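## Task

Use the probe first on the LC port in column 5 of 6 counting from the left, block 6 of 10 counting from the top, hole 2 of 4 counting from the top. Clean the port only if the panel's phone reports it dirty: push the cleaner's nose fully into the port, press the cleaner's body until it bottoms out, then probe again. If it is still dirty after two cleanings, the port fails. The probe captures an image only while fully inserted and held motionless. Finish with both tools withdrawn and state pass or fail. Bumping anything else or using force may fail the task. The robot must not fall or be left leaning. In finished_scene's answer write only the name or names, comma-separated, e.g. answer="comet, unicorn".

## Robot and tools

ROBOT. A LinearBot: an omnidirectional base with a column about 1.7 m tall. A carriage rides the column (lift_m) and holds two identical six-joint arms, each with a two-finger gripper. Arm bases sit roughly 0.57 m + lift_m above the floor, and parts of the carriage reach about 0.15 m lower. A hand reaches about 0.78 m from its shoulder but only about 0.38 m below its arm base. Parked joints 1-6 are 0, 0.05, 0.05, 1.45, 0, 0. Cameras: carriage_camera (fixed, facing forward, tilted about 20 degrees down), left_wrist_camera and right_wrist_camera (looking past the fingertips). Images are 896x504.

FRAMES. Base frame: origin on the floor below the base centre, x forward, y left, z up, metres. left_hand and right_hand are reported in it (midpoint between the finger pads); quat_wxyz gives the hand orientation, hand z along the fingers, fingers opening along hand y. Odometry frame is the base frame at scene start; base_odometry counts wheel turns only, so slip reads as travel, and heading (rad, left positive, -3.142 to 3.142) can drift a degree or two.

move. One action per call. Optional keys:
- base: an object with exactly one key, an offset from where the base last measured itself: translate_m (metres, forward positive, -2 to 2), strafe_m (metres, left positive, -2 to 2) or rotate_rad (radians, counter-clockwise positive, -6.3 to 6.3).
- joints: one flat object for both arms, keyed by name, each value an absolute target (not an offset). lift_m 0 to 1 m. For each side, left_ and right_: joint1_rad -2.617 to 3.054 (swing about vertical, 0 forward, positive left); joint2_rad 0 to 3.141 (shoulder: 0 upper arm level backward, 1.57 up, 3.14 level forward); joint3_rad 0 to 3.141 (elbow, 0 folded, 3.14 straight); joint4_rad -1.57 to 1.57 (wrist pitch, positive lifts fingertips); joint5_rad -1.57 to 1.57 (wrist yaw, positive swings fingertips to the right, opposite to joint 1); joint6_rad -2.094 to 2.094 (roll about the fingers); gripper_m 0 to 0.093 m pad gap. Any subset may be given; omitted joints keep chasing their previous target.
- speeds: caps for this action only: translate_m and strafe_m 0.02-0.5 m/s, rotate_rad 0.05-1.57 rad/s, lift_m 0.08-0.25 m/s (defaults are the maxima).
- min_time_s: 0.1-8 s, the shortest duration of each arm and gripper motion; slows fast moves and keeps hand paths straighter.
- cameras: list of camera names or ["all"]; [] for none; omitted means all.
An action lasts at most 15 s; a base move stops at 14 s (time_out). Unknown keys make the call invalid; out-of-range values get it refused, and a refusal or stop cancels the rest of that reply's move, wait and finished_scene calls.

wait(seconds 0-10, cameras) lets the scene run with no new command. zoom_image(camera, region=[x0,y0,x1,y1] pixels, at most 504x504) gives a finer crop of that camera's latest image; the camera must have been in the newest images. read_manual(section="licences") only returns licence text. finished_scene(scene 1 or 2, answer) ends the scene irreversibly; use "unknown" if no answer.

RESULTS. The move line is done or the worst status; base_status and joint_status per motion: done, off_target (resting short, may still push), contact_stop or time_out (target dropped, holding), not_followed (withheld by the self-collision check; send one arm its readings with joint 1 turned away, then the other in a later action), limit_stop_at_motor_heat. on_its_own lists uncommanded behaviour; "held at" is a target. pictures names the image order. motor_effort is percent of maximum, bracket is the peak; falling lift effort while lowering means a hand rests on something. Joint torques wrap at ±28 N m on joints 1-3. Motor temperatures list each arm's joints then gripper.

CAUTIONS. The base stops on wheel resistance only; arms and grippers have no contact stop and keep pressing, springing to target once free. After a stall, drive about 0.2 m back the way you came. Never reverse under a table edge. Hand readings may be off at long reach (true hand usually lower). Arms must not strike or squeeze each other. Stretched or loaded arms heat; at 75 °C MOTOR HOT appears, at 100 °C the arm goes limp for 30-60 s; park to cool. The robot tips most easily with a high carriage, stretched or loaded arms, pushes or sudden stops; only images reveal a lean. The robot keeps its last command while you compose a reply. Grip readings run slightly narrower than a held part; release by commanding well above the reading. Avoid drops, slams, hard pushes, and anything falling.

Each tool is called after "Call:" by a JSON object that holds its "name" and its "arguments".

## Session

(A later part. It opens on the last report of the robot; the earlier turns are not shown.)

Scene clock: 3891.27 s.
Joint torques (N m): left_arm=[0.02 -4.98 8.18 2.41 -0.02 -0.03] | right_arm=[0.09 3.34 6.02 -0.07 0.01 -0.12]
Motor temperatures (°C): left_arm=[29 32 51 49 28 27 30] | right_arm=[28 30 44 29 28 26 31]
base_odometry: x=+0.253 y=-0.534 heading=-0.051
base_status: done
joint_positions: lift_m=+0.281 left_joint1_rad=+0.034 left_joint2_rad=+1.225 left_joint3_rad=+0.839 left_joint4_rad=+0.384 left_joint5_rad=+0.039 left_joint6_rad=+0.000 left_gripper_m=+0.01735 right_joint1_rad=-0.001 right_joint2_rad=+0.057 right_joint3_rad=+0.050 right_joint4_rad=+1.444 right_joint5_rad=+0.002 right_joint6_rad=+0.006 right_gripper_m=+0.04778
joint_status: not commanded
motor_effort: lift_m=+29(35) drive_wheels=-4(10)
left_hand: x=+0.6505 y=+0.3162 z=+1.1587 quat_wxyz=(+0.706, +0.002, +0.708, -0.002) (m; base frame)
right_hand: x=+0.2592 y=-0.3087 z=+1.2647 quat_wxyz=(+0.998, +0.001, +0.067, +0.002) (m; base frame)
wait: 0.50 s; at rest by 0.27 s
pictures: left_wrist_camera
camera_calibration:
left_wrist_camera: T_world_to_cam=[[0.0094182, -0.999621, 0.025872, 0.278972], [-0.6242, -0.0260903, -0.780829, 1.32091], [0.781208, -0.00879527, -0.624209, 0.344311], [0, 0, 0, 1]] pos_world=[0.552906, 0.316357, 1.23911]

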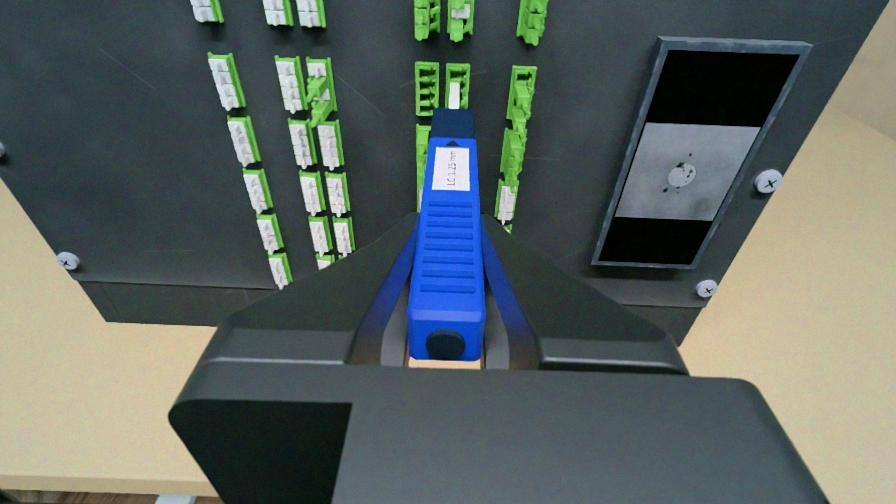

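Call:
{"name": "move", "arguments": {"base": {"translate_m": 0.002}, "speeds": {"translate_m": 0.02}, "cameras": []}}

Call:
{"name": "wait", "arguments": {"seconds": 0.4, "cameras": ["left_wrist_camera"]}}

Call:
{"name": "zoom_image", "arguments": {"camera": "left_wrist_camera", "region": [442, 66, 466, 90]}}

Call:
{"name": "zoom_image", "arguments": {"camera": "left_wrist_camera", "region": [400, 76, 500, 176]}}

Scene clock: 3899.70 s.
Joint torques (N m): left_arm=[0.03 -4.94 8.21 2.42 -0.04 -0.01] | right_arm=[0.14 3.34 6.01 -0.07 0.02 -0.11]
Motor temperatures (°C): left_arm=[29 32 51 49 28 27 30] | right_arm=[28 30 44 29 28 26 31]
move: done
base_odometry: x=+0.255 y=-0.534 heading=-0.051
base_status: done
joint_positions: lift_m=+0.281 left_joint1_rad=+0.034 left_joint2_rad=+1.225 left_joint3_rad=+0.839 left_joint4_rad=+0.383 left_joint5_rad=+0.037 left_joint6_rad=+0.000 left_gripper_m=+0.01735 right_joint1_rad=-0.001 right_joint2_rad=+0.057 right_joint3_rad=+0.050 right_joint4_rad=+1.445 right_joint5_rad=+0.002 right_joint6_rad=+0.006 right_gripper_m=+0.04778
joint_status: not commanded
motor_effort: lift_m=+32(33) drive_wheels=+3(10)
left_hand: x=+0.6505 y=+0.3164 z=+1.1586 quat_wxyz=(+0.706, +0.001, +0.708, -0.001) (m; base frame)
right_hand: x=+0.2590 y=-0.3087 z=+1.2647 quat_wxyz=(+0.998, +0.001, +0.066, +0.002) (m; base frame)
pictures: none
No camera images: "cameras" was empty.

Scene clock: 3900.10 s.
Joint torques (N m): left_arm=[0.08 -4.96 8.16 2.42 -0.02 -0.01] | right_arm=[0.12 3.32 6.04 -0.07 0 -0.12]
Motor temperatures (°C): left_arm=[29 32 51 49 28 27 30] | right_arm=[28 30 44 29 28 26 31]
base_odometry: x=+0.255 y=-0.534 heading=-0.051
base_status: done
joint_positions: lift_m=+0.281 left_joint1_rad=+0.034 left_joint2_rad=+1.225 left_joint3_rad=+0.839 left_joint4_rad=+0.383 left_joint5_rad=+0.037 left_joint6_rad=+0.000 left_gripper_m=+0.01735 right_joint1_rad=-0.001 right_joint2_rad=+0.057 right_joint3_rad=+0.050 right_joint4_rad=+1.445 right_joint5_rad=+0.002 right_joint6_rad=+0.006 right_gripper_m=+0.04778
joint_status: not commanded
motor_effort: lift_m=+31(33) drive_wheels=+3(10)
left_hand: x=+0.6505 y=+0.3164 z=+1.1586 quat_wxyz=(+0.706, +0.001, +0.708, -0.001) (m; base frame)
right_hand: x=+0.2591 y=-0.3087 z=+1.2647 quat_wxyz=(+0.998, +0.001, +0.066, +0.002) (m; base frame)
wait: 0.40 s; at rest by 0.27 s
pictures: left_wrist_camera
camera_calibration:
left_wrist_camera: T_world_to_cam=[[0.0106304, -0.999607, 0.0259296, 0.278328], [-0.624449, -0.0268894, -0.780603, 1.32095], [0.780993, -0.00789359, -0.624489, 0.344429], [0, 0, 0, 1]] pos_world=[0.552908, 0.316457, 1.23901]

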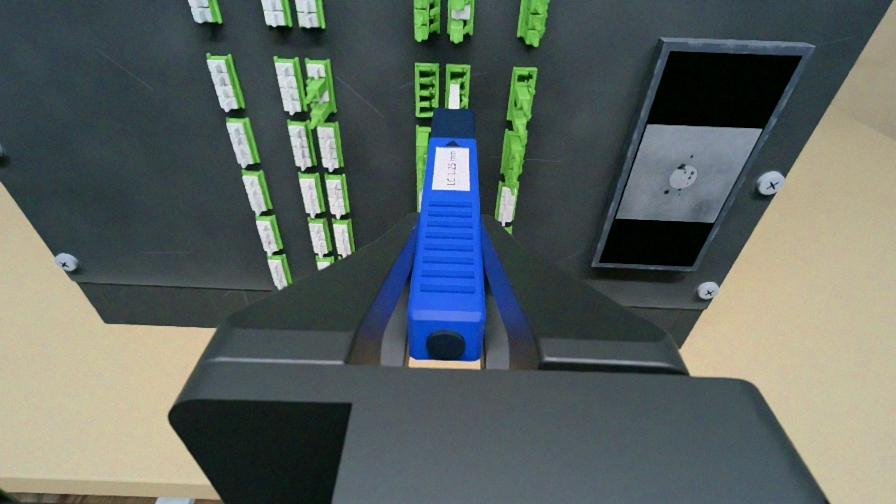

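Scaled by 21.000 from the camera's 896x504 image, which has a finer 1280x720 frame.

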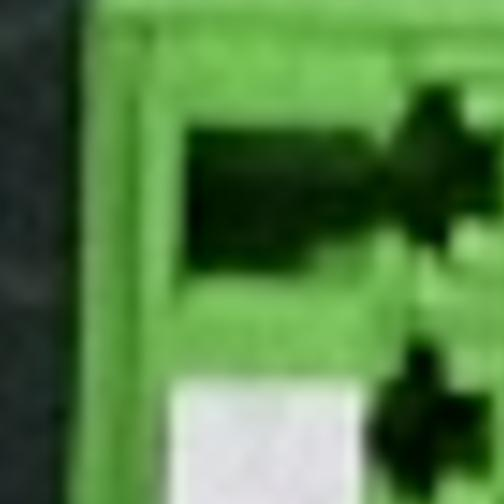

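Scaled by 5.040 from the camera's 896x504 image, which has a finer 1280x720 frame.

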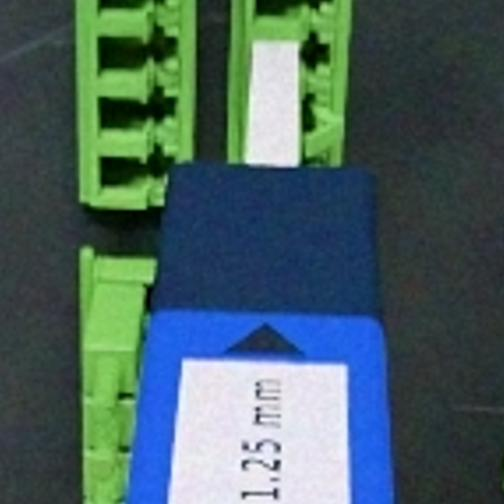

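Call:
{"name": "move", "arguments": {"base": {"translate_m": 0.002}, "speeds": {"translate_m": 0.02}, "cameras": []}}

Call:
{"name": "wait", "arguments": {"seconds": 0.4, "cameras": ["left_wrist_camera"]}}

Call:
{"name": "zoom_image", "arguments": {"camera": "left_wrist_camera", "region": [442, 66, 466, 90]}}

Call:
{"name": "zoom_image", "arguments": {"camera": "left_wrist_camera", "region": [425, 100, 485, 160]}}

Scene clock: 3907.47 s.
Joint torques (N m): left_arm=[0.05 -4.7 8.18 2.45 0.01 -0.01] | right_arm=[0.14 3.33 6.02 -0.11 0.01 -0.12]
Motor temperatures (°C): left_arm=[29 32 51 49 28 27 30] | right_arm=[28 30 44 29 28 26 31]
move: done
base_odometry: x=+0.257 y=-0.535 heading=-0.051
base_status: done
joint_positions: lift_m=+0.281 left_joint1_rad=+0.034 left_joint2_rad=+1.223 left_joint3_rad=+0.839 left_joint4_rad=+0.381 left_joint5_rad=+0.037 left_joint6_rad=+0.000 left_gripper_m=+0.01735 right_joint1_rad=-0.001 right_joint2_rad=+0.057 right_joint3_rad=+0.050 right_joint4_rad=+1.445 right_joint5_rad=+0.002 right_joint6_rad=+0.006 right_gripper_m=+0.04778
joint_status: not commanded
motor_effort: lift_m=+32(33) drive_wheels=+3(10)
left_hand: x=+0.6500 y=+0.3165 z=+1.1589 quat_wxyz=(+0.706, +0.001, +0.708, -0.001) (m; base frame)
right_hand: x=+0.2590 y=-0.3087 z=+1.2647 quat_wxyz=(+0.998, +0.001, +0.066, +0.002) (m; base frame)
pictures: none
No camera images: "cameras" was empty.

Scene clock: 3907.87 s.
Joint torques (N m): left_arm=[0.03 -4.77 8.17 2.44 0.01 -0.01] | right_arm=[0.1 3.32 6.05 -0.07 0 -0.11]
Motor temperatures (°C): left_arm=[29 32 51 49 28 27 30] | right_arm=[28 30 44 29 28 26 31]
base_odometry: x=+0.257 y=-0.535 heading=-0.051
base_status: done
joint_positions: lift_m=+0.281 left_joint1_rad=+0.034 left_joint2_rad=+1.223 left_joint3_rad=+0.839 left_joint4_rad=+0.381 left_joint5_rad=+0.037 left_joint6_rad=+0.000 left_gripper_m=+0.01735 right_joint1_rad=-0.001 right_joint2_rad=+0.057 right_joint3_rad=+0.050 right_joint4_rad=+1.444 right_joint5_rad=+0.002 right_joint6_rad=+0.006 right_gripper_m=+0.04778
joint_status: not commanded
motor_effort: lift_m=+30(33) drive_wheels=+3(10)
left_hand: x=+0.6500 y=+0.3165 z=+1.1589 quat_wxyz=(+0.706, +0.001, +0.708, -0.001) (m; base frame)
right_hand: x=+0.2592 y=-0.3087 z=+1.2647 quat_wxyz=(+0.998, +0.001, +0.067, +0.002) (m; base frame)
wait: 0.40 s; at rest by 0.27 s
pictures: left_wrist_camera
camera_calibration:
left_wrist_camera: T_world_to_cam=[[0.0114224, -0.999598, 0.0259395, 0.277873], [-0.624757, -0.0273888, -0.780339, 1.32087], [0.780736, -0.00729252, -0.624818, 0.345366], [0, 0, 0, 1]] pos_world=[0.55241, 0.316457, 1.23931]

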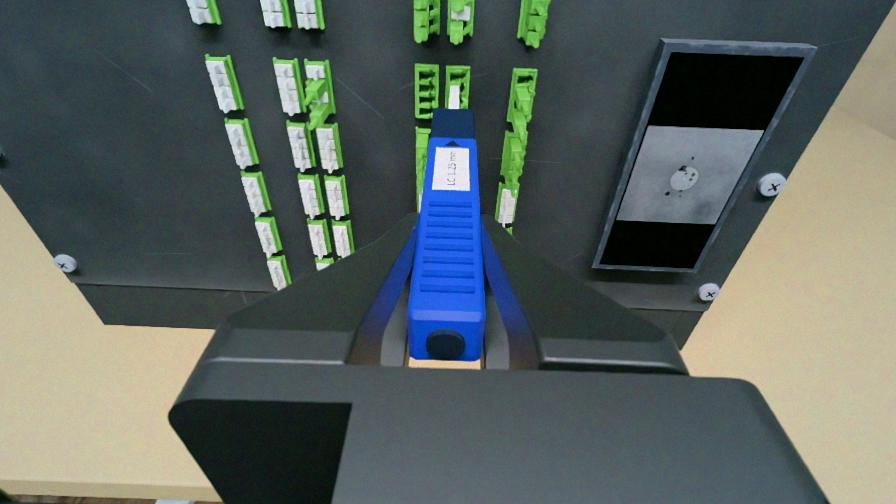

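Scaled by 21.000 from the camera's 896x504 image, which has a finer 1280x720 frame.

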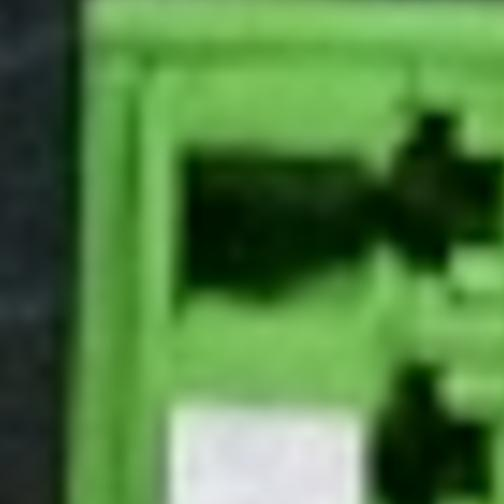

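Scaled by 8.400 from the camera's 896x504 image, which has a finer 1280x720 frame.

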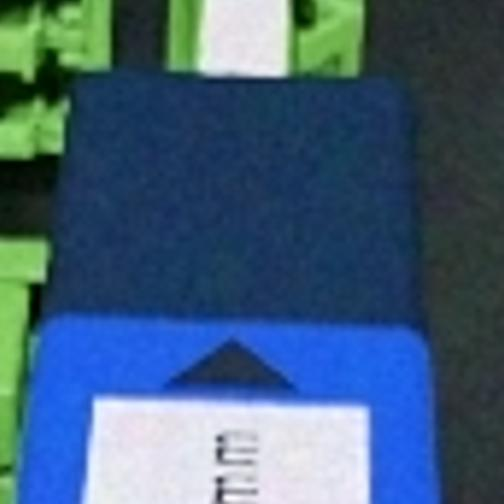

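Call:
{"name": "move", "arguments": {"base": {"translate_m": 0.002}, "speeds": {"translate_m": 0.02}, "cameras": []}}

Call:
{"name": "wait", "arguments": {"seconds": 0.4, "cameras": ["left_wrist_camera"]}}

Call:
{"name": "zoom_image", "arguments": {"camera": "left_wrist_camera", "region": [442, 66, 466, 90]}}

Call:
{"name": "zoom_image", "arguments": {"camera": "left_wrist_camera", "region": [425, 100, 485, 160]}}

Scene clock: 3914.93 s.
Joint torques (N m): left_arm=[0.02 -4.64 8.12 2.49 0 -0.02] | right_arm=[0.12 3.32 6.01 -0.09 0.01 -0.12]
Motor temperatures (°C): left_arm=[29 32 51 49 28 27 30] | right_arm=[28 30 44 29 28 26 31]
move: done
base_odometry: x=+0.259 y=-0.535 heading=-0.052
base_status: done
joint_positions: lift_m=+0.281 left_joint1_rad=+0.034 left_joint2_rad=+1.221 left_joint3_rad=+0.839 left_joint4_rad=+0.379 left_joint5_rad=+0.036 left_joint6_rad=+0.000 left_gripper_m=+0.01735 right_joint1_rad=-0.001 right_joint2_rad=+0.057 right_joint3_rad=+0.050 right_joint4_rad=+1.445 right_joint5_rad=+0.002 right_joint6_rad=+0.006 right_gripper_m=+0.04778
joint_status: not commanded
motor_effort: lift_m=+26(35) drive_wheels=+3(10)
left_hand: x=+0.6497 y=+0.3167 z=+1.1590 quat_wxyz=(+0.706, +0.001, +0.708, +0.000) (m; base frame)
right_hand: x=+0.2590 y=-0.3087 z=+1.2647 quat_wxyz=(+0.998, +0.001, +0.066, +0.002) (m; base frame)
pictures: none
No camera images: "cameras" was empty.

Scene clock: 3915.33 s.
Joint torques (N m): left_arm=[0.06 -4.62 8.17 2.46 0.02 -0.02] | right_arm=[0.13 3.32 6.04 -0.06 0.01 -0.11]
Motor temperatures (°C): left_arm=[29 32 51 49 28 27 30] | right_arm=[28 30 44 29 28 26 31]
base_odometry: x=+0.259 y=-0.535 heading=-0.052
base_status: done
joint_positions: lift_m=+0.281 left_joint1_rad=+0.034 left_joint2_rad=+1.221 left_joint3_rad=+0.839 left_joint4_rad=+0.379 left_joint5_rad=+0.036 left_joint6_rad=+0.000 left_gripper_m=+0.01735 right_joint1_rad=-0.001 right_joint2_rad=+0.057 right_joint3_rad=+0.050 right_joint4_rad=+1.444 right_joint5_rad=+0.002 right_joint6_rad=+0.006 right_gripper_m=+0.04778
joint_status: not commanded
motor_effort: lift_m=+30(35) drive_wheels=+3(10)
left_hand: x=+0.6497 y=+0.3167 z=+1.1590 quat_wxyz=(+0.706, +0.001, +0.708, +0.000) (m; base frame)
right_hand: x=+0.2592 y=-0.3087 z=+1.2647 quat_wxyz=(+0.998, +0.001, +0.067, +0.002) (m; base frame)
wait: 0.40 s; at rest by 0.27 s
pictures: left_wrist_camera
camera_calibration:
left_wrist_camera: T_world_to_cam=[[0.0125719, -0.999585, 0.0259176, 0.27736], [-0.625005, -0.0280878, -0.780116, 1.32091], [0.78052, -0.00639108, -0.625098, 0.345765], [0, 0, 0, 1]] pos_world=[0.552211, 0.316556, 1.23941]

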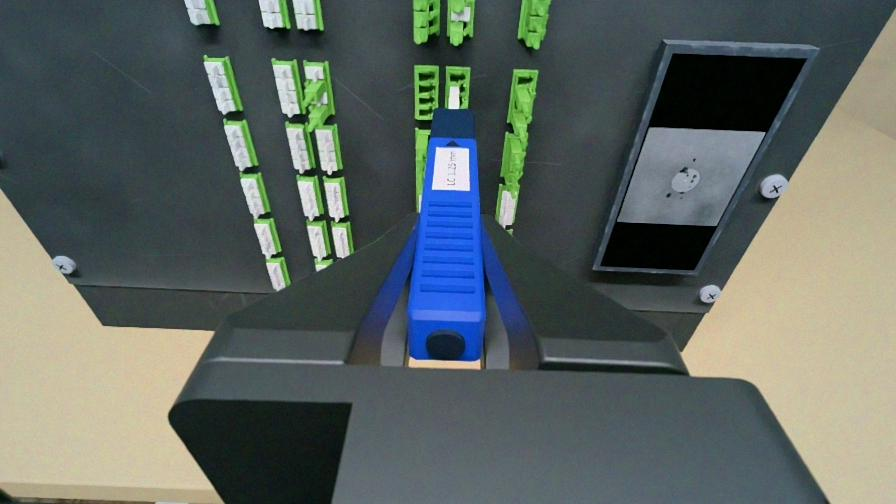

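Scaled by 21.000 from the camera's 896x504 image, which has a finer 1280x720 frame.

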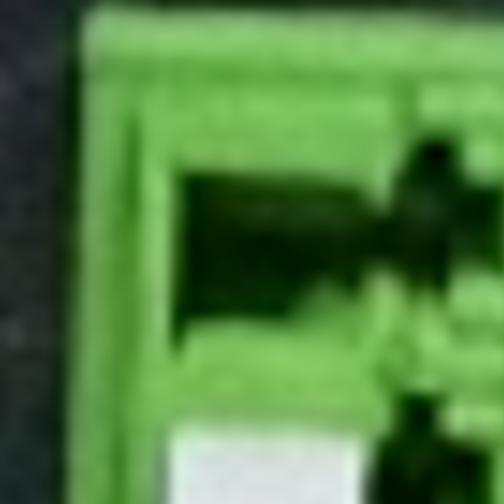

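Scaled by 8.400 from the camera's 896x504 image, which has a finer 1280x720 frame.

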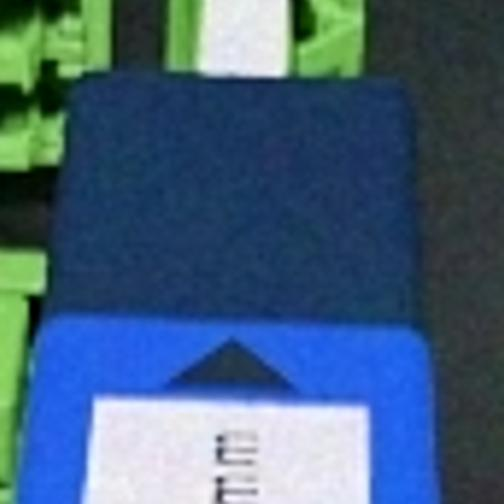

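Call:
{"name": "move", "arguments": {"base": {"translate_m": 0.003}, "speeds": {"translate_m": 0.02}, "cameras": []}}

Call:
{"name": "wait", "arguments": {"seconds": 0.4, "cameras": ["left_wrist_camera"]}}

Call:
{"name": "zoom_image", "arguments": {"camera": "left_wrist_camera", "region": [438, 68, 478, 108]}}

Call:
{"name": "zoom_image", "arguments": {"camera": "left_wrist_camera", "region": [400, 60, 500, 160]}}

Scene clock: 3923.93 s.
Joint torques (N m): left_arm=[0.02 -4.52 8.16 2.47 0.03 -0.01] | right_arm=[0.12 3.33 6.04 -0.05 0.01 -0.12]
Motor temperatures (°C): left_arm=[29 32 51 48 28 27 30] | right_arm=[28 30 44 29 28 26 31]
move: done
base_odometry: x=+0.262 y=-0.535 heading=-0.052
base_status: done
joint_positions: lift_m=+0.281 left_joint1_rad=+0.034 left_joint2_rad=+1.221 left_joint3_rad=+0.839 left_joint4_rad=+0.379 left_joint5_rad=+0.034 left_joint6_rad=+0.000 left_gripper_m=+0.01735 right_joint1_rad=-0.001 right_joint2_rad=+0.057 right_joint3_rad=+0.050 right_joint4_rad=+1.444 right_joint5_rad=+0.002 right_joint6_rad=+0.006 right_gripper_m=+0.04778
joint_status: not commanded
motor_effort: lift_m=+29(36) drive_wheels=+3(10)
left_hand: x=+0.6496 y=+0.3169 z=+1.1591 quat_wxyz=(+0.706, +0.000, +0.708, +0.000) (m; base frame)
right_hand: x=+0.2592 y=-0.3087 z=+1.2647 quat_wxyz=(+0.998, +0.001, +0.067, +0.002) (m; base frame)
pictures: none
No camera images: "cameras" was empty.

Scene clock: 3924.33 s.
Joint torques (N m): left_arm=[0.06 -4.56 8.13 2.46 0.03 -0.02] | right_arm=[0.13 3.37 6.02 -0.06 0.01 -0.12]
Motor temperatures (°C): left_arm=[29 32 51 48 28 27 30] | right_arm=[28 30 44 29 28 26 31]
base_odometry: x=+0.262 y=-0.535 heading=-0.052
base_status: done
joint_positions: lift_m=+0.281 left_joint1_rad=+0.034 left_joint2_rad=+1.221 left_joint3_rad=+0.839 left_joint4_rad=+0.379 left_joint5_rad=+0.034 left_joint6_rad=+0.000 left_gripper_m=+0.01735 right_joint1_rad=-0.001 right_joint2_rad=+0.057 right_joint3_rad=+0.050 right_joint4_rad=+1.444 right_joint5_rad=+0.002 right_joint6_rad=+0.006 right_gripper_m=+0.04778
joint_status: not commanded
motor_effort: lift_m=+32(36) drive_wheels=+3(10)
left_hand: x=+0.6496 y=+0.3169 z=+1.1591 quat_wxyz=(+0.706, +0.000, +0.708, +0.000) (m; base frame)
right_hand: x=+0.2592 y=-0.3087 z=+1.2647 quat_wxyz=(+0.998, +0.001, +0.067, +0.002) (m; base frame)
wait: 0.40 s; at rest by 0.27 s
pictures: left_wrist_camera
camera_calibration:
left_wrist_camera: T_world_to_cam=[[0.0140714, -0.999566, 0.0258682, 0.276685], [-0.62496, -0.0289869, -0.780118, 1.32119], [0.78053, -0.00518918, -0.625097, 0.345518], [0, 0, 0, 1]] pos_world=[0.552111, 0.316655, 1.23951]

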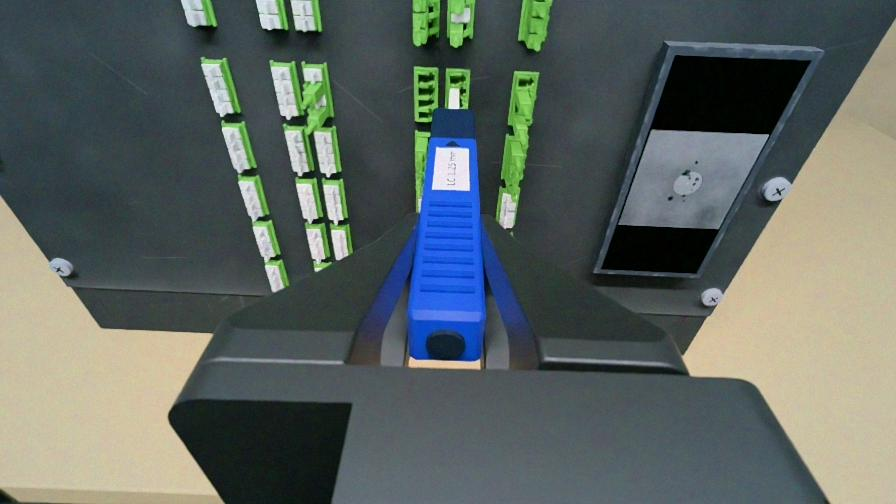

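Scaled by 12.600 from the camera's 896x504 image, which has a finer 1280x720 frame.

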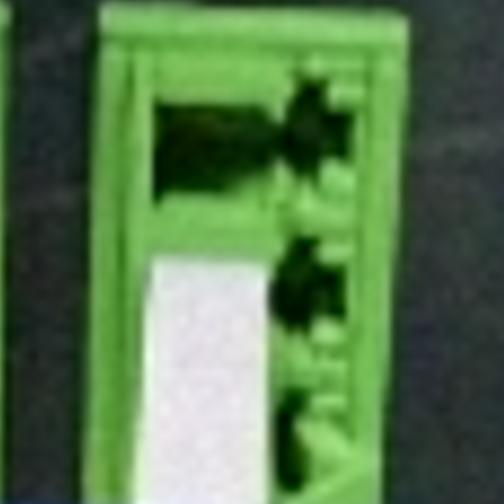

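Scaled by 5.040 from the camera's 896x504 image, which has a finer 1280x720 frame.

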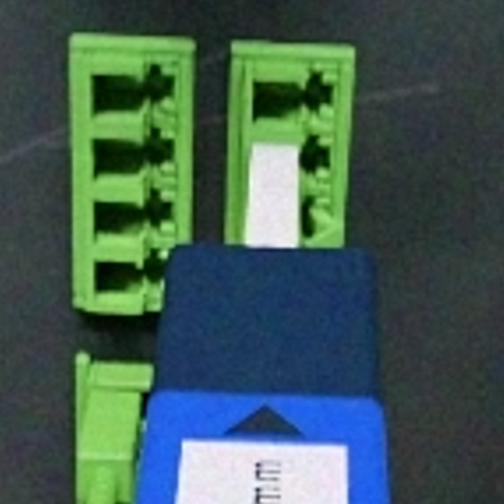

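Call:
{"name": "move", "arguments": {"base": {"translate_m": 0.002}, "speeds": {"translate_m": 0.02}, "cameras": []}}

Call:
{"name": "wait", "arguments": {"seconds": 0.4, "cameras": ["left_wrist_camera"]}}

Call:
{"name": "zoom_image", "arguments": {"camera": "left_wrist_camera", "region": [438, 68, 478, 108]}}

Call:
{"name": "zoom_image", "arguments": {"camera": "left_wrist_camera", "region": [580, 30, 830, 290]}}

Scene clock: 3935.17 s.
Joint torques (N m): left_arm=[0.05 -4.29 8.2 2.5 0.04 -0.02] | right_arm=[0.1 3.34 6.01 -0.05 0 -0.12]
Motor temperatures (°C): left_arm=[29 32 51 48 28 27 30] | right_arm=[28 30 44 29 28 26 31]
move: done
base_odometry: x=+0.264 y=-0.536 heading=-0.052
base_status: done
joint_positions: lift_m=+0.281 left_joint1_rad=+0.034 left_joint2_rad=+1.218 left_joint3_rad=+0.839 left_joint4_rad=+0.375 left_joint5_rad=+0.033 left_joint6_rad=+0.000 left_gripper_m=+0.01735 right_joint1_rad=-0.001 right_joint2_rad=+0.057 right_joint3_rad=+0.050 right_joint4_rad=+1.444 right_joint5_rad=+0.002 right_joint6_rad=+0.006 right_gripper_m=+0.04778
joint_status: not commanded
motor_effort: lift_m=+28(34) drive_wheels=+3(10)
left_hand: x=+0.6491 y=+0.3171 z=+1.1593 quat_wxyz=(+0.706, +0.000, +0.709, +0.000) (m; base frame)
right_hand: x=+0.2593 y=-0.3087 z=+1.2647 quat_wxyz=(+0.998, +0.001, +0.067, +0.002) (m; base frame)
pictures: none
No camera images: "cameras" was empty.

Scene clock: 3935.57 s.
Joint torques (N m): left_arm=[0.03 -4.36 8.2 2.51 0.05 -0.02] | right_arm=[0.12 3.36 6.02 -0.07 0.01 -0.12]
Motor temperatures (°C): left_arm=[29 32 51 48 28 27 30] | right_arm=[28 30 44 29 28 26 31]
base_odometry: x=+0.264 y=-0.536 heading=-0.052
base_status: done
joint_positions: lift_m=+0.281 left_joint1_rad=+0.034 left_joint2_rad=+1.218 left_joint3_rad=+0.839 left_joint4_rad=+0.375 left_joint5_rad=+0.033 left_joint6_rad=+0.000 left_gripper_m=+0.01735 right_joint1_rad=-0.001 right_joint2_rad=+0.057 right_joint3_rad=+0.050 right_joint4_rad=+1.444 right_joint5_rad=+0.002 right_joint6_rad=+0.006 right_gripper_m=+0.04778
joint_status: not commanded
motor_effort: lift_m=+30(34) drive_wheels=+3(10)
left_hand: x=+0.6491 y=+0.3171 z=+1.1593 quat_wxyz=(+0.706, +0.000, +0.709, +0.000) (m; base frame)
right_hand: x=+0.2592 y=-0.3087 z=+1.2647 quat_wxyz=(+0.998, +0.001, +0.067, +0.002) (m; base frame)
wait: 0.40 s; at rest by 0.27 s
pictures: left_wrist_camera
camera_calibration:
left_wrist_camera: T_world_to_cam=[[0.0152143, -0.999547, 0.0259761, 0.276014], [-0.625534, -0.0297823, -0.779628, 1.32108], [0.780048, -0.00438744, -0.625704, 0.346858], [0, 0, 0, 1]] pos_world=[0.551614, 0.316755, 1.23981]

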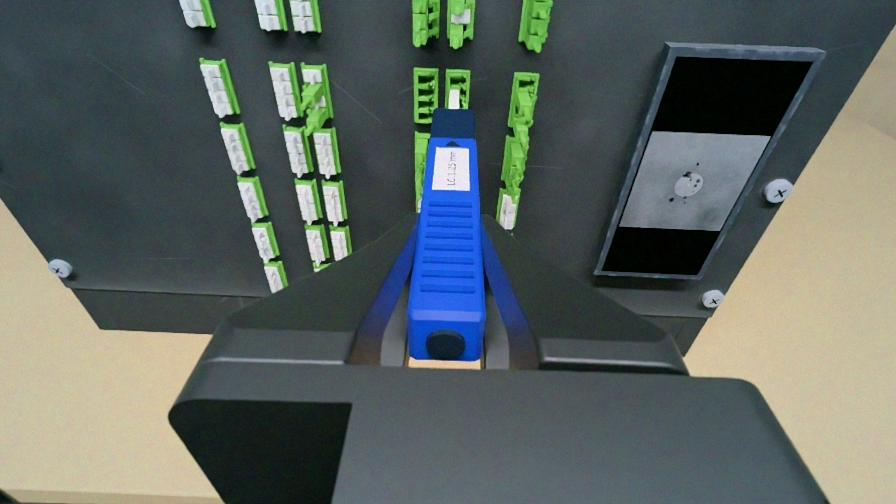

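Scaled by 12.600 from the camera's 896x504 image, which has a finer 1280x720 frame.

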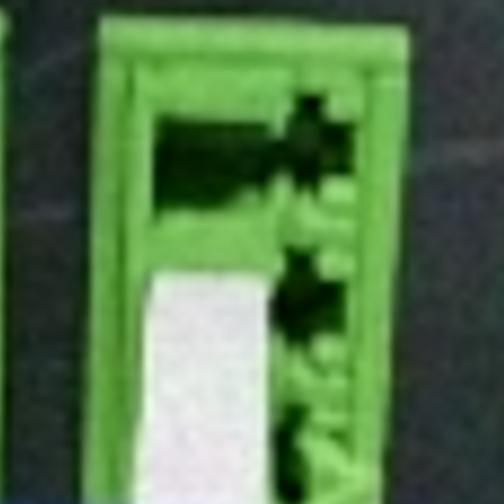

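Scaled by 1.938 from the camera's 896x504 image, which has a finer 1280x720 frame.

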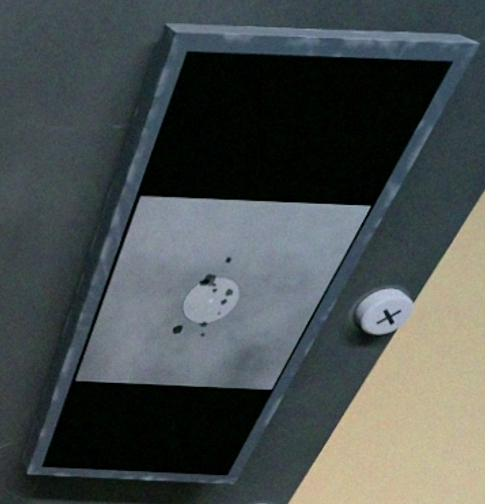

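Call:
{"name": "move", "arguments": {"base": {"translate_m": 0.002}, "speeds": {"translate_m": 0.02}, "cameras": []}}

Call:
{"name": "wait", "arguments": {"seconds": 0.4, "cameras": ["left_wrist_camera"]}}

Call:
{"name": "zoom_image", "arguments": {"camera": "left_wrist_camera", "region": [438, 68, 478, 108]}}

Call:
{"name": "zoom_image", "arguments": {"camera": "left_wrist_camera", "region": [400, 60, 500, 160]}}

Scene clock: 3941.60 s.
Joint torques (N m): left_arm=[0.03 -3.41 8.17 2.63 0.07 -0.01] | right_arm=[0.13 3.33 6.04 -0.05 0.01 -0.12]
Motor temperatures (°C): left_arm=[29 32 51 48 28 27 30] | right_arm=[28 30 44 29 28 26 31]
move: done
base_odometry: x=+0.266 y=-0.536 heading=-0.053
base_status: done
joint_positions: lift_m=+0.281 left_joint1_rad=+0.034 left_joint2_rad=+1.210 left_joint3_rad=+0.839 left_joint4_rad=+0.366 left_joint5_rad=+0.032 left_joint6_rad=+0.000 left_gripper_m=+0.01735 right_joint1_rad=-0.001 right_joint2_rad=+0.057 right_joint3_rad=+0.050 right_joint4_rad=+1.444 right_joint5_rad=+0.002 right_joint6_rad=+0.006 right_gripper_m=+0.04778
joint_status: not commanded
motor_effort: lift_m=+31(34) drive_wheels=+3(10)
left_hand: x=+0.6474 y=+0.3172 z=+1.1601 quat_wxyz=(+0.705, -0.001, +0.709, +0.001) (m; base frame)
right_hand: x=+0.2593 y=-0.3087 z=+1.2647 quat_wxyz=(+0.998, +0.001, +0.067, +0.002) (m; base frame)
pictures: none
No camera images: "cameras" was empty.

Scene clock: 3942.00 s.
Joint torques (N m): left_arm=[0.05 -3.55 8.18 2.62 0.06 -0.02] | right_arm=[0.12 3.34 6.04 -0.05 0.01 -0.11]
Motor temperatures (°C): left_arm=[29 32 51 48 28 27 30] | right_arm=[28 30 44 29 28 26 31]
base_odometry: x=+0.266 y=-0.536 heading=-0.053
base_status: done
joint_positions: lift_m=+0.281 left_joint1_rad=+0.034 left_joint2_rad=+1.210 left_joint3_rad=+0.839 left_joint4_rad=+0.366 left_joint5_rad=+0.032 left_joint6_rad=+0.000 left_gripper_m=+0.01735 right_joint1_rad=-0.001 right_joint2_rad=+0.057 right_joint3_rad=+0.050 right_joint4_rad=+1.444 right_joint5_rad=+0.002 right_joint6_rad=+0.006 right_gripper_m=+0.04778
joint_status: not commanded
motor_effort: lift_m=+28(34) drive_wheels=+3(10)
left_hand: x=+0.6474 y=+0.3172 z=+1.1601 quat_wxyz=(+0.705, -0.001, +0.709, +0.001) (m; base frame)
right_hand: x=+0.2592 y=-0.3087 z=+1.2647 quat_wxyz=(+0.998, +0.001, +0.067, +0.002) (m; base frame)
wait: 0.40 s; at rest by 0.27 s
pictures: left_wrist_camera
camera_calibration:
left_wrist_camera: T_world_to_cam=[[0.0164047, -0.999529, 0.0259266, 0.275411], [-0.626994, -0.030482, -0.778427, 1.32046], [0.778851, -0.00348598, -0.627199, 0.350877], [0, 0, 0, 1]] pos_world=[0.550121, 0.316755, 1.24081]

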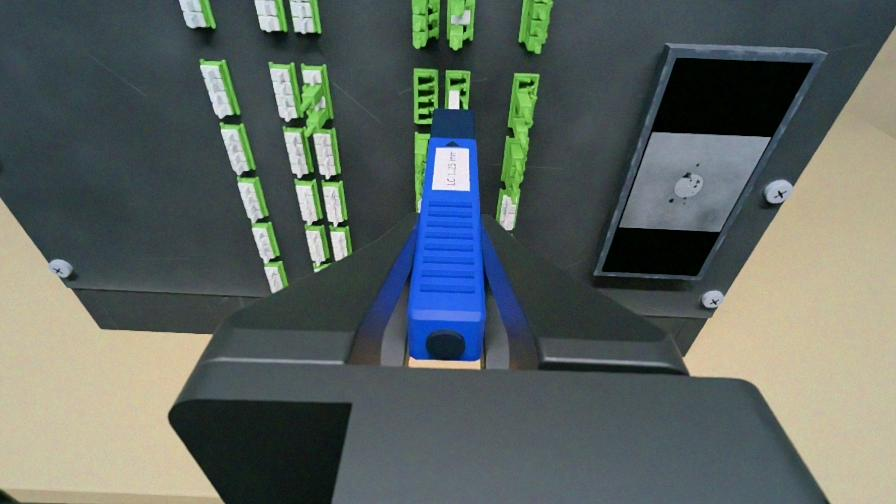

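Scaled by 12.600 from the camera's 896x504 image, which has a finer 1280x720 frame.

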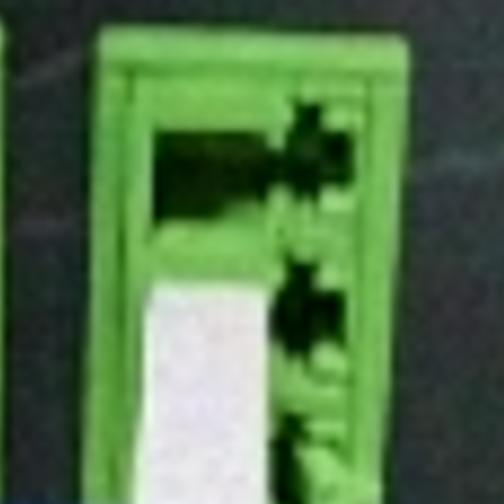

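Scaled by 5.040 from the camera's 896x504 image, which has a finer 1280x720 frame.

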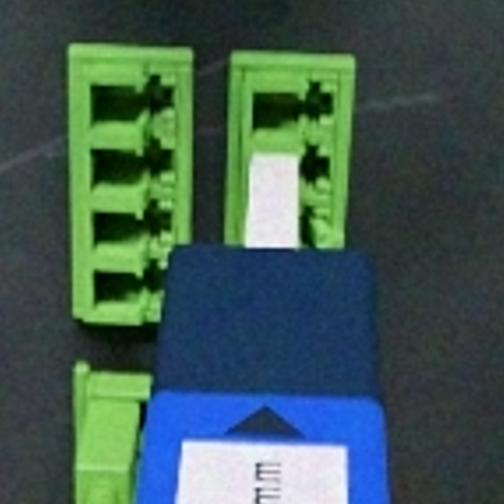

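Call:
{"name": "move", "arguments": {"base": {"translate_m": -0.02}, "speeds": {"translate_m": 0.02}, "cameras": ["left_wrist_camera"]}}

Call:
{"name": "zoom_image", "arguments": {"camera": "left_wrist_camera", "region": [370, 0, 540, 130]}}

Scene clock: 3966.27 s.
Joint torques (N m): left_arm=[0.01 -4.23 8.16 2.49 0.07 -0.02] | right_arm=[0.14 3.32 6.04 -0.12 0.01 -0.12]
Motor temperatures (°C): left_arm=[29 31 51 52 28 27 30] | right_arm=[28 30 44 29 28 26 31]
move: done
base_odometry: x=+0.246 y=-0.535 heading=-0.052
base_status: done
joint_positions: lift_m=+0.281 left_joint1_rad=+0.034 left_joint2_rad=+1.218 left_joint3_rad=+0.839 left_joint4_rad=+0.375 left_joint5_rad=+0.031 left_joint6_rad=+0.000 left_gripper_m=+0.01735 right_joint1_rad=-0.001 right_joint2_rad=+0.057 right_joint3_rad=+0.050 right_joint4_rad=+1.445 right_joint5_rad=+0.002 right_joint6_rad=+0.006 right_gripper_m=+0.04778
joint_status: not commanded
motor_effort: lift_m=+31(37) drive_wheels=+2(8)
left_hand: x=+0.6491 y=+0.3174 z=+1.1592 quat_wxyz=(+0.706, -0.001, +0.709, +0.001) (m; base frame)
right_hand: x=+0.2590 y=-0.3087 z=+1.2647 quat_wxyz=(+0.998, +0.001, +0.066, +0.002) (m; base frame)
pictures: left_wrist_camera
camera_calibration:
left_wrist_camera: T_world_to_cam=[[0.0171475, -0.999516, 0.0259649, 0.275052], [-0.625801, -0.0309822, -0.779368, 1.32127], [0.779795, -0.00288464, -0.626029, 0.346784], [0, 0, 0, 1]] pos_world=[0.551716, 0.316855, 1.23971]

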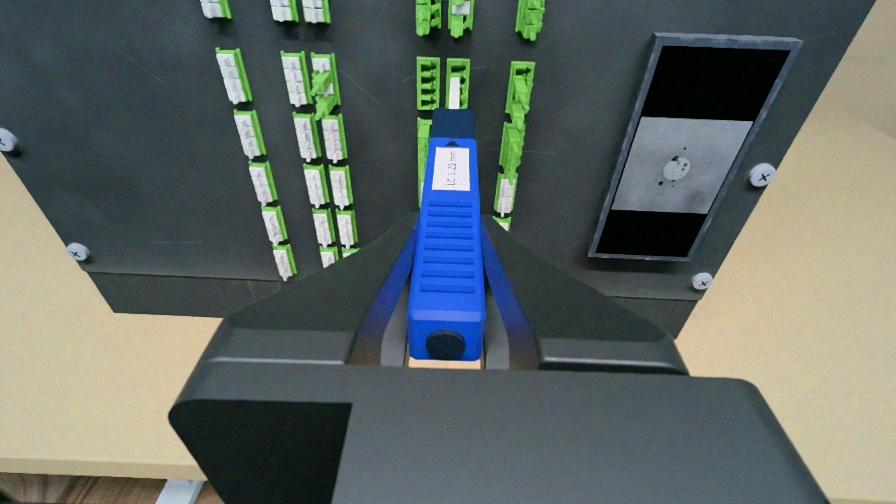

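Scaled by 2.965 from the camera's 896x504 image, which has a finer 1280x720 frame.

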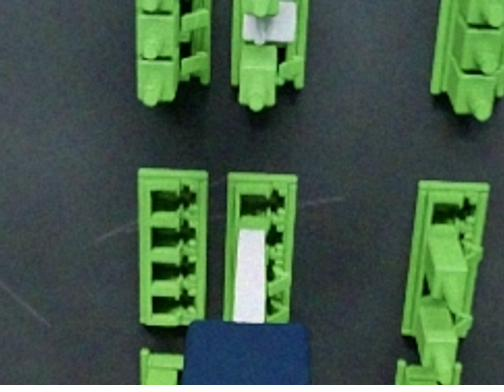

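Call:
{"name": "move", "arguments": {"base": {"translate_m": -0.03}, "speeds": {"translate_m": 0.03}, "cameras": []}}

Call:
{"name": "move", "arguments": {"base": {"translate_m": -0.12}, "speeds": {"translate_m": 0.08}, "cameras": ["left_wrist_camera"]}}

Call:
{"name": "zoom_image", "arguments": {"camera": "left_wrist_camera", "region": [370, 0, 540, 130]}}

Scene clock: 3971.07 s.
Joint torques (N m): left_arm=[0.02 -4.36 8.14 2.49 0.07 -0.01] | right_arm=[0.13 3.34 6.04 -0.03 0 -0.12]
Motor temperatures (°C): left_arm=[29 31 51 51 28 27 30] | right_arm=[28 30 44 29 28 26 31]
move: done
base_odometry: x=+0.216 y=-0.533 heading=-0.052
base_status: done
joint_positions: lift_m=+0.281 left_joint1_rad=+0.034 left_joint2_rad=+1.219 left_joint3_rad=+0.839 left_joint4_rad=+0.378 left_joint5_rad=+0.031 left_joint6_rad=+0.000 left_gripper_m=+0.01735 right_joint1_rad=-0.001 right_joint2_rad=+0.057 right_joint3_rad=+0.050 right_joint4_rad=+1.445 right_joint5_rad=+0.002 right_joint6_rad=+0.006 right_gripper_m=+0.04778
joint_status: not commanded
motor_effort: lift_m=+33(36) drive_wheels=-2(11)
left_hand: x=+0.6492 y=+0.3174 z=+1.1597 quat_wxyz=(+0.706, -0.001, +0.708, +0.001) (m; base frame)
right_hand: x=+0.2591 y=-0.3087 z=+1.2647 quat_wxyz=(+0.998, +0.001, +0.066, +0.002) (m; base frame)
pictures: none
No camera images: "cameras" was empty.

Scene clock: 3973.27 s.
Joint torques (N m): left_arm=[0.02 -4.44 8.05 2.44 0.07 -0.02] | right_arm=[0.13 3.34 6.01 -0.06 0.02 -0.12]
Motor temperatures (°C): left_arm=[29 31 51 50 28 27 30] | right_arm=[28 30 44 29 28 26 31]
move: done
base_odometry: x=+0.096 y=-0.527 heading=-0.052
base_status: done
joint_positions: lift_m=+0.281 left_joint1_rad=+0.034 left_joint2_rad=+1.220 left_joint3_rad=+0.839 left_joint4_rad=+0.378 left_joint5_rad=+0.031 left_joint6_rad=+0.000 left_gripper_m=+0.01735 right_joint1_rad=-0.001 right_joint2_rad=+0.057 right_joint3_rad=+0.050 right_joint4_rad=+1.444 right_joint5_rad=+0.002 right_joint6_rad=+0.006 right_gripper_m=+0.04778
joint_status: not commanded
motor_effort: lift_m=+30(36) drive_wheels=-1(8)
left_hand: x=+0.6494 y=+0.3175 z=+1.1594 quat_wxyz=(+0.706, -0.001, +0.708, +0.001) (m; base frame)
right_hand: x=+0.2592 y=-0.3087 z=+1.2647 quat_wxyz=(+0.998, +0.001, +0.067, +0.002) (m; base frame)
pictures: left_wrist_camera
camera_calibration:
left_wrist_camera: T_world_to_cam=[[0.0171132, -0.999519, 0.0258575, 0.2752], [-0.624302, -0.0308823, -0.780572, 1.32204], [0.780996, -0.00278483, -0.62453, 0.344221], [0, 0, 0, 1]] pos_world=[0.551809, 0.316854, 1.23981]

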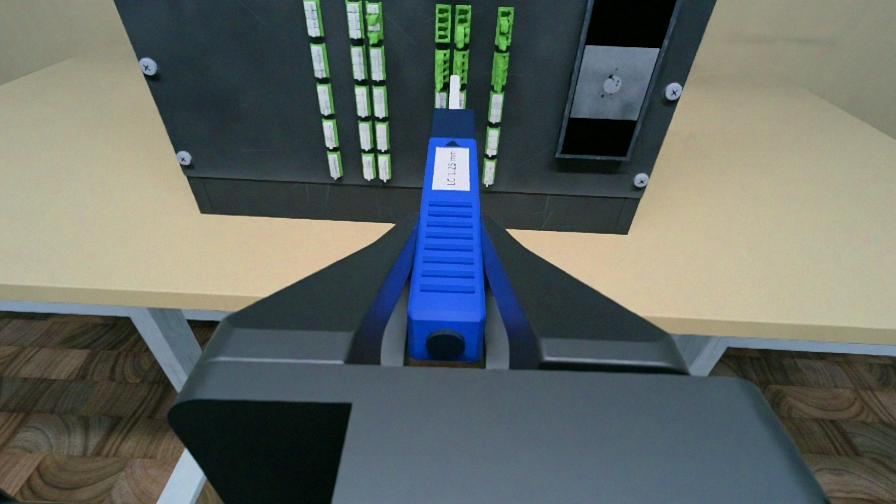

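Scaled by 2.965 from the camera's 896x504 image, which has a finer 1280x720 frame.

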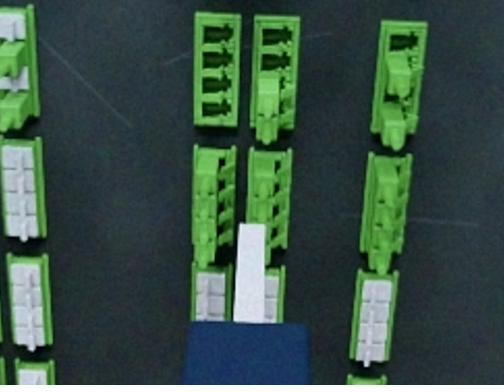

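Call:
{"name": "move", "arguments": {"base": {"translate_m": -0.06}, "speeds": {"translate_m": 0.1}, "joints": {"left_joint1_rad": 0, "left_joint2_rad": 0.05, "left_joint3_rad": 0.05, "left_joint4_rad": 1.45, "left_joint5_rad": 0, "left_joint6_rad": 0}, "min_time_s": 4, "cameras": []}}

Call:
{"name": "move", "arguments": {"base": {"strafe_m": 0.62}, "speeds": {"strafe_m": 0.15}, "joints": {"lift_m": 0.2569}, "cameras": []}}

Call:
{"name": "move", "arguments": {"joints": {"right_joint1_rad": 0, "right_joint2_rad": 1.22, "right_joint3_rad": 0.922, "right_joint4_rad": 0.394, "right_joint5_rad": 0.034, "right_joint6_rad": 0.012}, "min_time_s": 5, "cameras": ["right_wrist_camera", "carriage_camera"]}}

Scene clock: 3984.33 s.
Joint torques (N m): left_arm=[-0.55 3.3 5.08 0.14 -0.07 -0.02] | right_arm=[0.13 3.34 6.04 -0.07 0.01 -0.12]
Motor temperatures (°C): left_arm=[29 31 51 48 28 27 30] | right_arm=[28 30 44 29 28 26 31]
move: done
base_odometry: x=+0.036 y=-0.524 heading=-0.052
base_status: done
joint_positions: lift_m=+0.281 left_joint1_rad=+0.006 left_joint2_rad=+0.058 left_joint3_rad=+0.055 left_joint4_rad=+1.441 left_joint5_rad=+0.012 left_joint6_rad=+0.000 left_gripper_m=+0.01735 right_joint1_rad=-0.001 right_joint2_rad=+0.057 right_joint3_rad=+0.050 right_joint4_rad=+1.445 right_joint5_rad=+0.002 right_joint6_rad=+0.006 right_gripper_m=+0.04778
joint_status: all done
motor_effort: lift_m=+29(36) drive_wheels=-1(9)
left_hand: x=+0.2589 y=+0.3064 z=+1.2658 quat_wxyz=(+0.998, +0.006, +0.066, +0.003) (m; base frame)
right_hand: x=+0.2591 y=-0.3087 z=+1.2647 quat_wxyz=(+0.998, +0.001, +0.066, +0.002) (m; base frame)
pictures: none
No camera images: "cameras" was empty.

Scene clock: 3989.37 s.
Joint torques (N m): left_arm=[-0.43 3.63 5.64 0.13 -0.06 -0.02] | right_arm=[0.09 3.33 6.01 -0.06 0.03 -0.12]
Motor temperatures (°C): left_arm=[29 31 50 47 28 27 30] | right_arm=[28 30 44 29 28 26 31]
move: done
base_odometry: x=+0.068 y=+0.095 heading=-0.052
base_status: done
joint_positions: lift_m=+0.257 left_joint1_rad=+0.005 left_joint2_rad=+0.054 left_joint3_rad=+0.049 left_joint4_rad=+1.443 left_joint5_rad=+0.009 left_joint6_rad=+0.000 left_gripper_m=+0.01735 right_joint1_rad=-0.001 right_joint2_rad=+0.057 right_joint3_rad=+0.050 right_joint4_rad=+1.444 right_joint5_rad=+0.001 right_joint6_rad=+0.006 right_gripper_m=+0.04778
joint_status: all done
motor_effort: lift_m=+35(38) drive_wheels=-3(7)
left_hand: x=+0.2591 y=+0.3069 z=+1.2402 quat_wxyz=(+0.998, +0.004, +0.067, +0.002) (m; base frame)
right_hand: x=+0.2592 y=-0.3085 z=+1.2407 quat_wxyz=(+0.998, +0.001, +0.067, +0.002) (m; base frame)
pictures: none
No camera images: "cameras" was empty.

Scene clock: 3994.67 s.
Joint torques (N m): left_arm=[-0.43 3.64 5.55 0.13 -0.05 -0.02] | right_arm=[0.09 -3.74 13.55 3.34 0.18 0.01]
Motor temperatures (°C): left_arm=[29 31 50 45 28 27 30] | right_arm=[28 30 45 30 28 26 31]
move: off_target
base_odometry: x=+0.068 y=+0.095 heading=-0.052
base_status: not commanded
joint_positions: lift_m=+0.257 left_joint1_rad=+0.005 left_joint2_rad=+0.054 left_joint3_rad=+0.049 left_joint4_rad=+1.443 left_joint5_rad=+0.009 left_joint6_rad=+0.000 left_gripper_m=+0.01735 right_joint1_rad=-0.001 right_joint2_rad=+1.217 right_joint3_rad=+0.863 right_joint4_rad=+0.336 right_joint5_rad=+0.023 right_joint6_rad=+0.006 right_gripper_m=+0.04778
joint_status: right_joint4_rad off_target (ended at +0.336, target +0.394); the others done
motor_effort: lift_m=+32(38) drive_wheels=-3(3)
left_hand: x=+0.2591 y=+0.3069 z=+1.2402 quat_wxyz=(+0.998, +0.004, +0.067, +0.002) (m; base frame)
right_hand: x=+0.6496 y=-0.3125 z=+1.1382 quat_wxyz=(+0.701, +0.010, +0.713, -0.006) (m; base frame)
pictures: carriage_camera, right_wrist_camera
camera_calibration:
carriage_camera: T_world_to_cam=[[0.0437792, -0.998787, 0.0225464, -0.0322767], [-0.363853, -0.0369585, -0.930723, 1.19977], [0.930427, 0.0325427, -0.365029, 0.314004], [0, 0, 0, 1]] pos_world=[0.145796, 0.00188573, 1.23201]
right_wrist_camera: T_world_to_cam=[[0.00973038, -0.999527, 0.0291816, -0.355401], [-0.596318, -0.0292262, -0.802216, 1.29959], [0.802689, -0.00959567, -0.59632, 0.274509], [0, 0, 0, 1]] pos_world=[0.558082, -0.314616, 1.21662]

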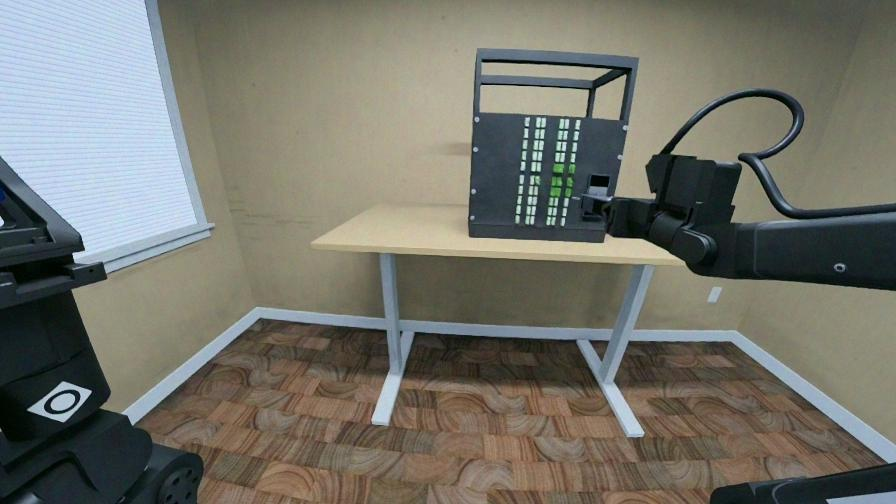

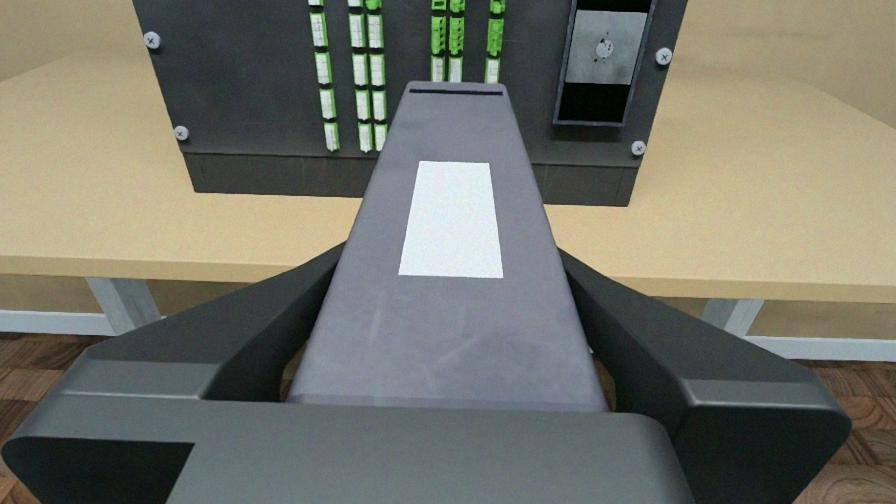

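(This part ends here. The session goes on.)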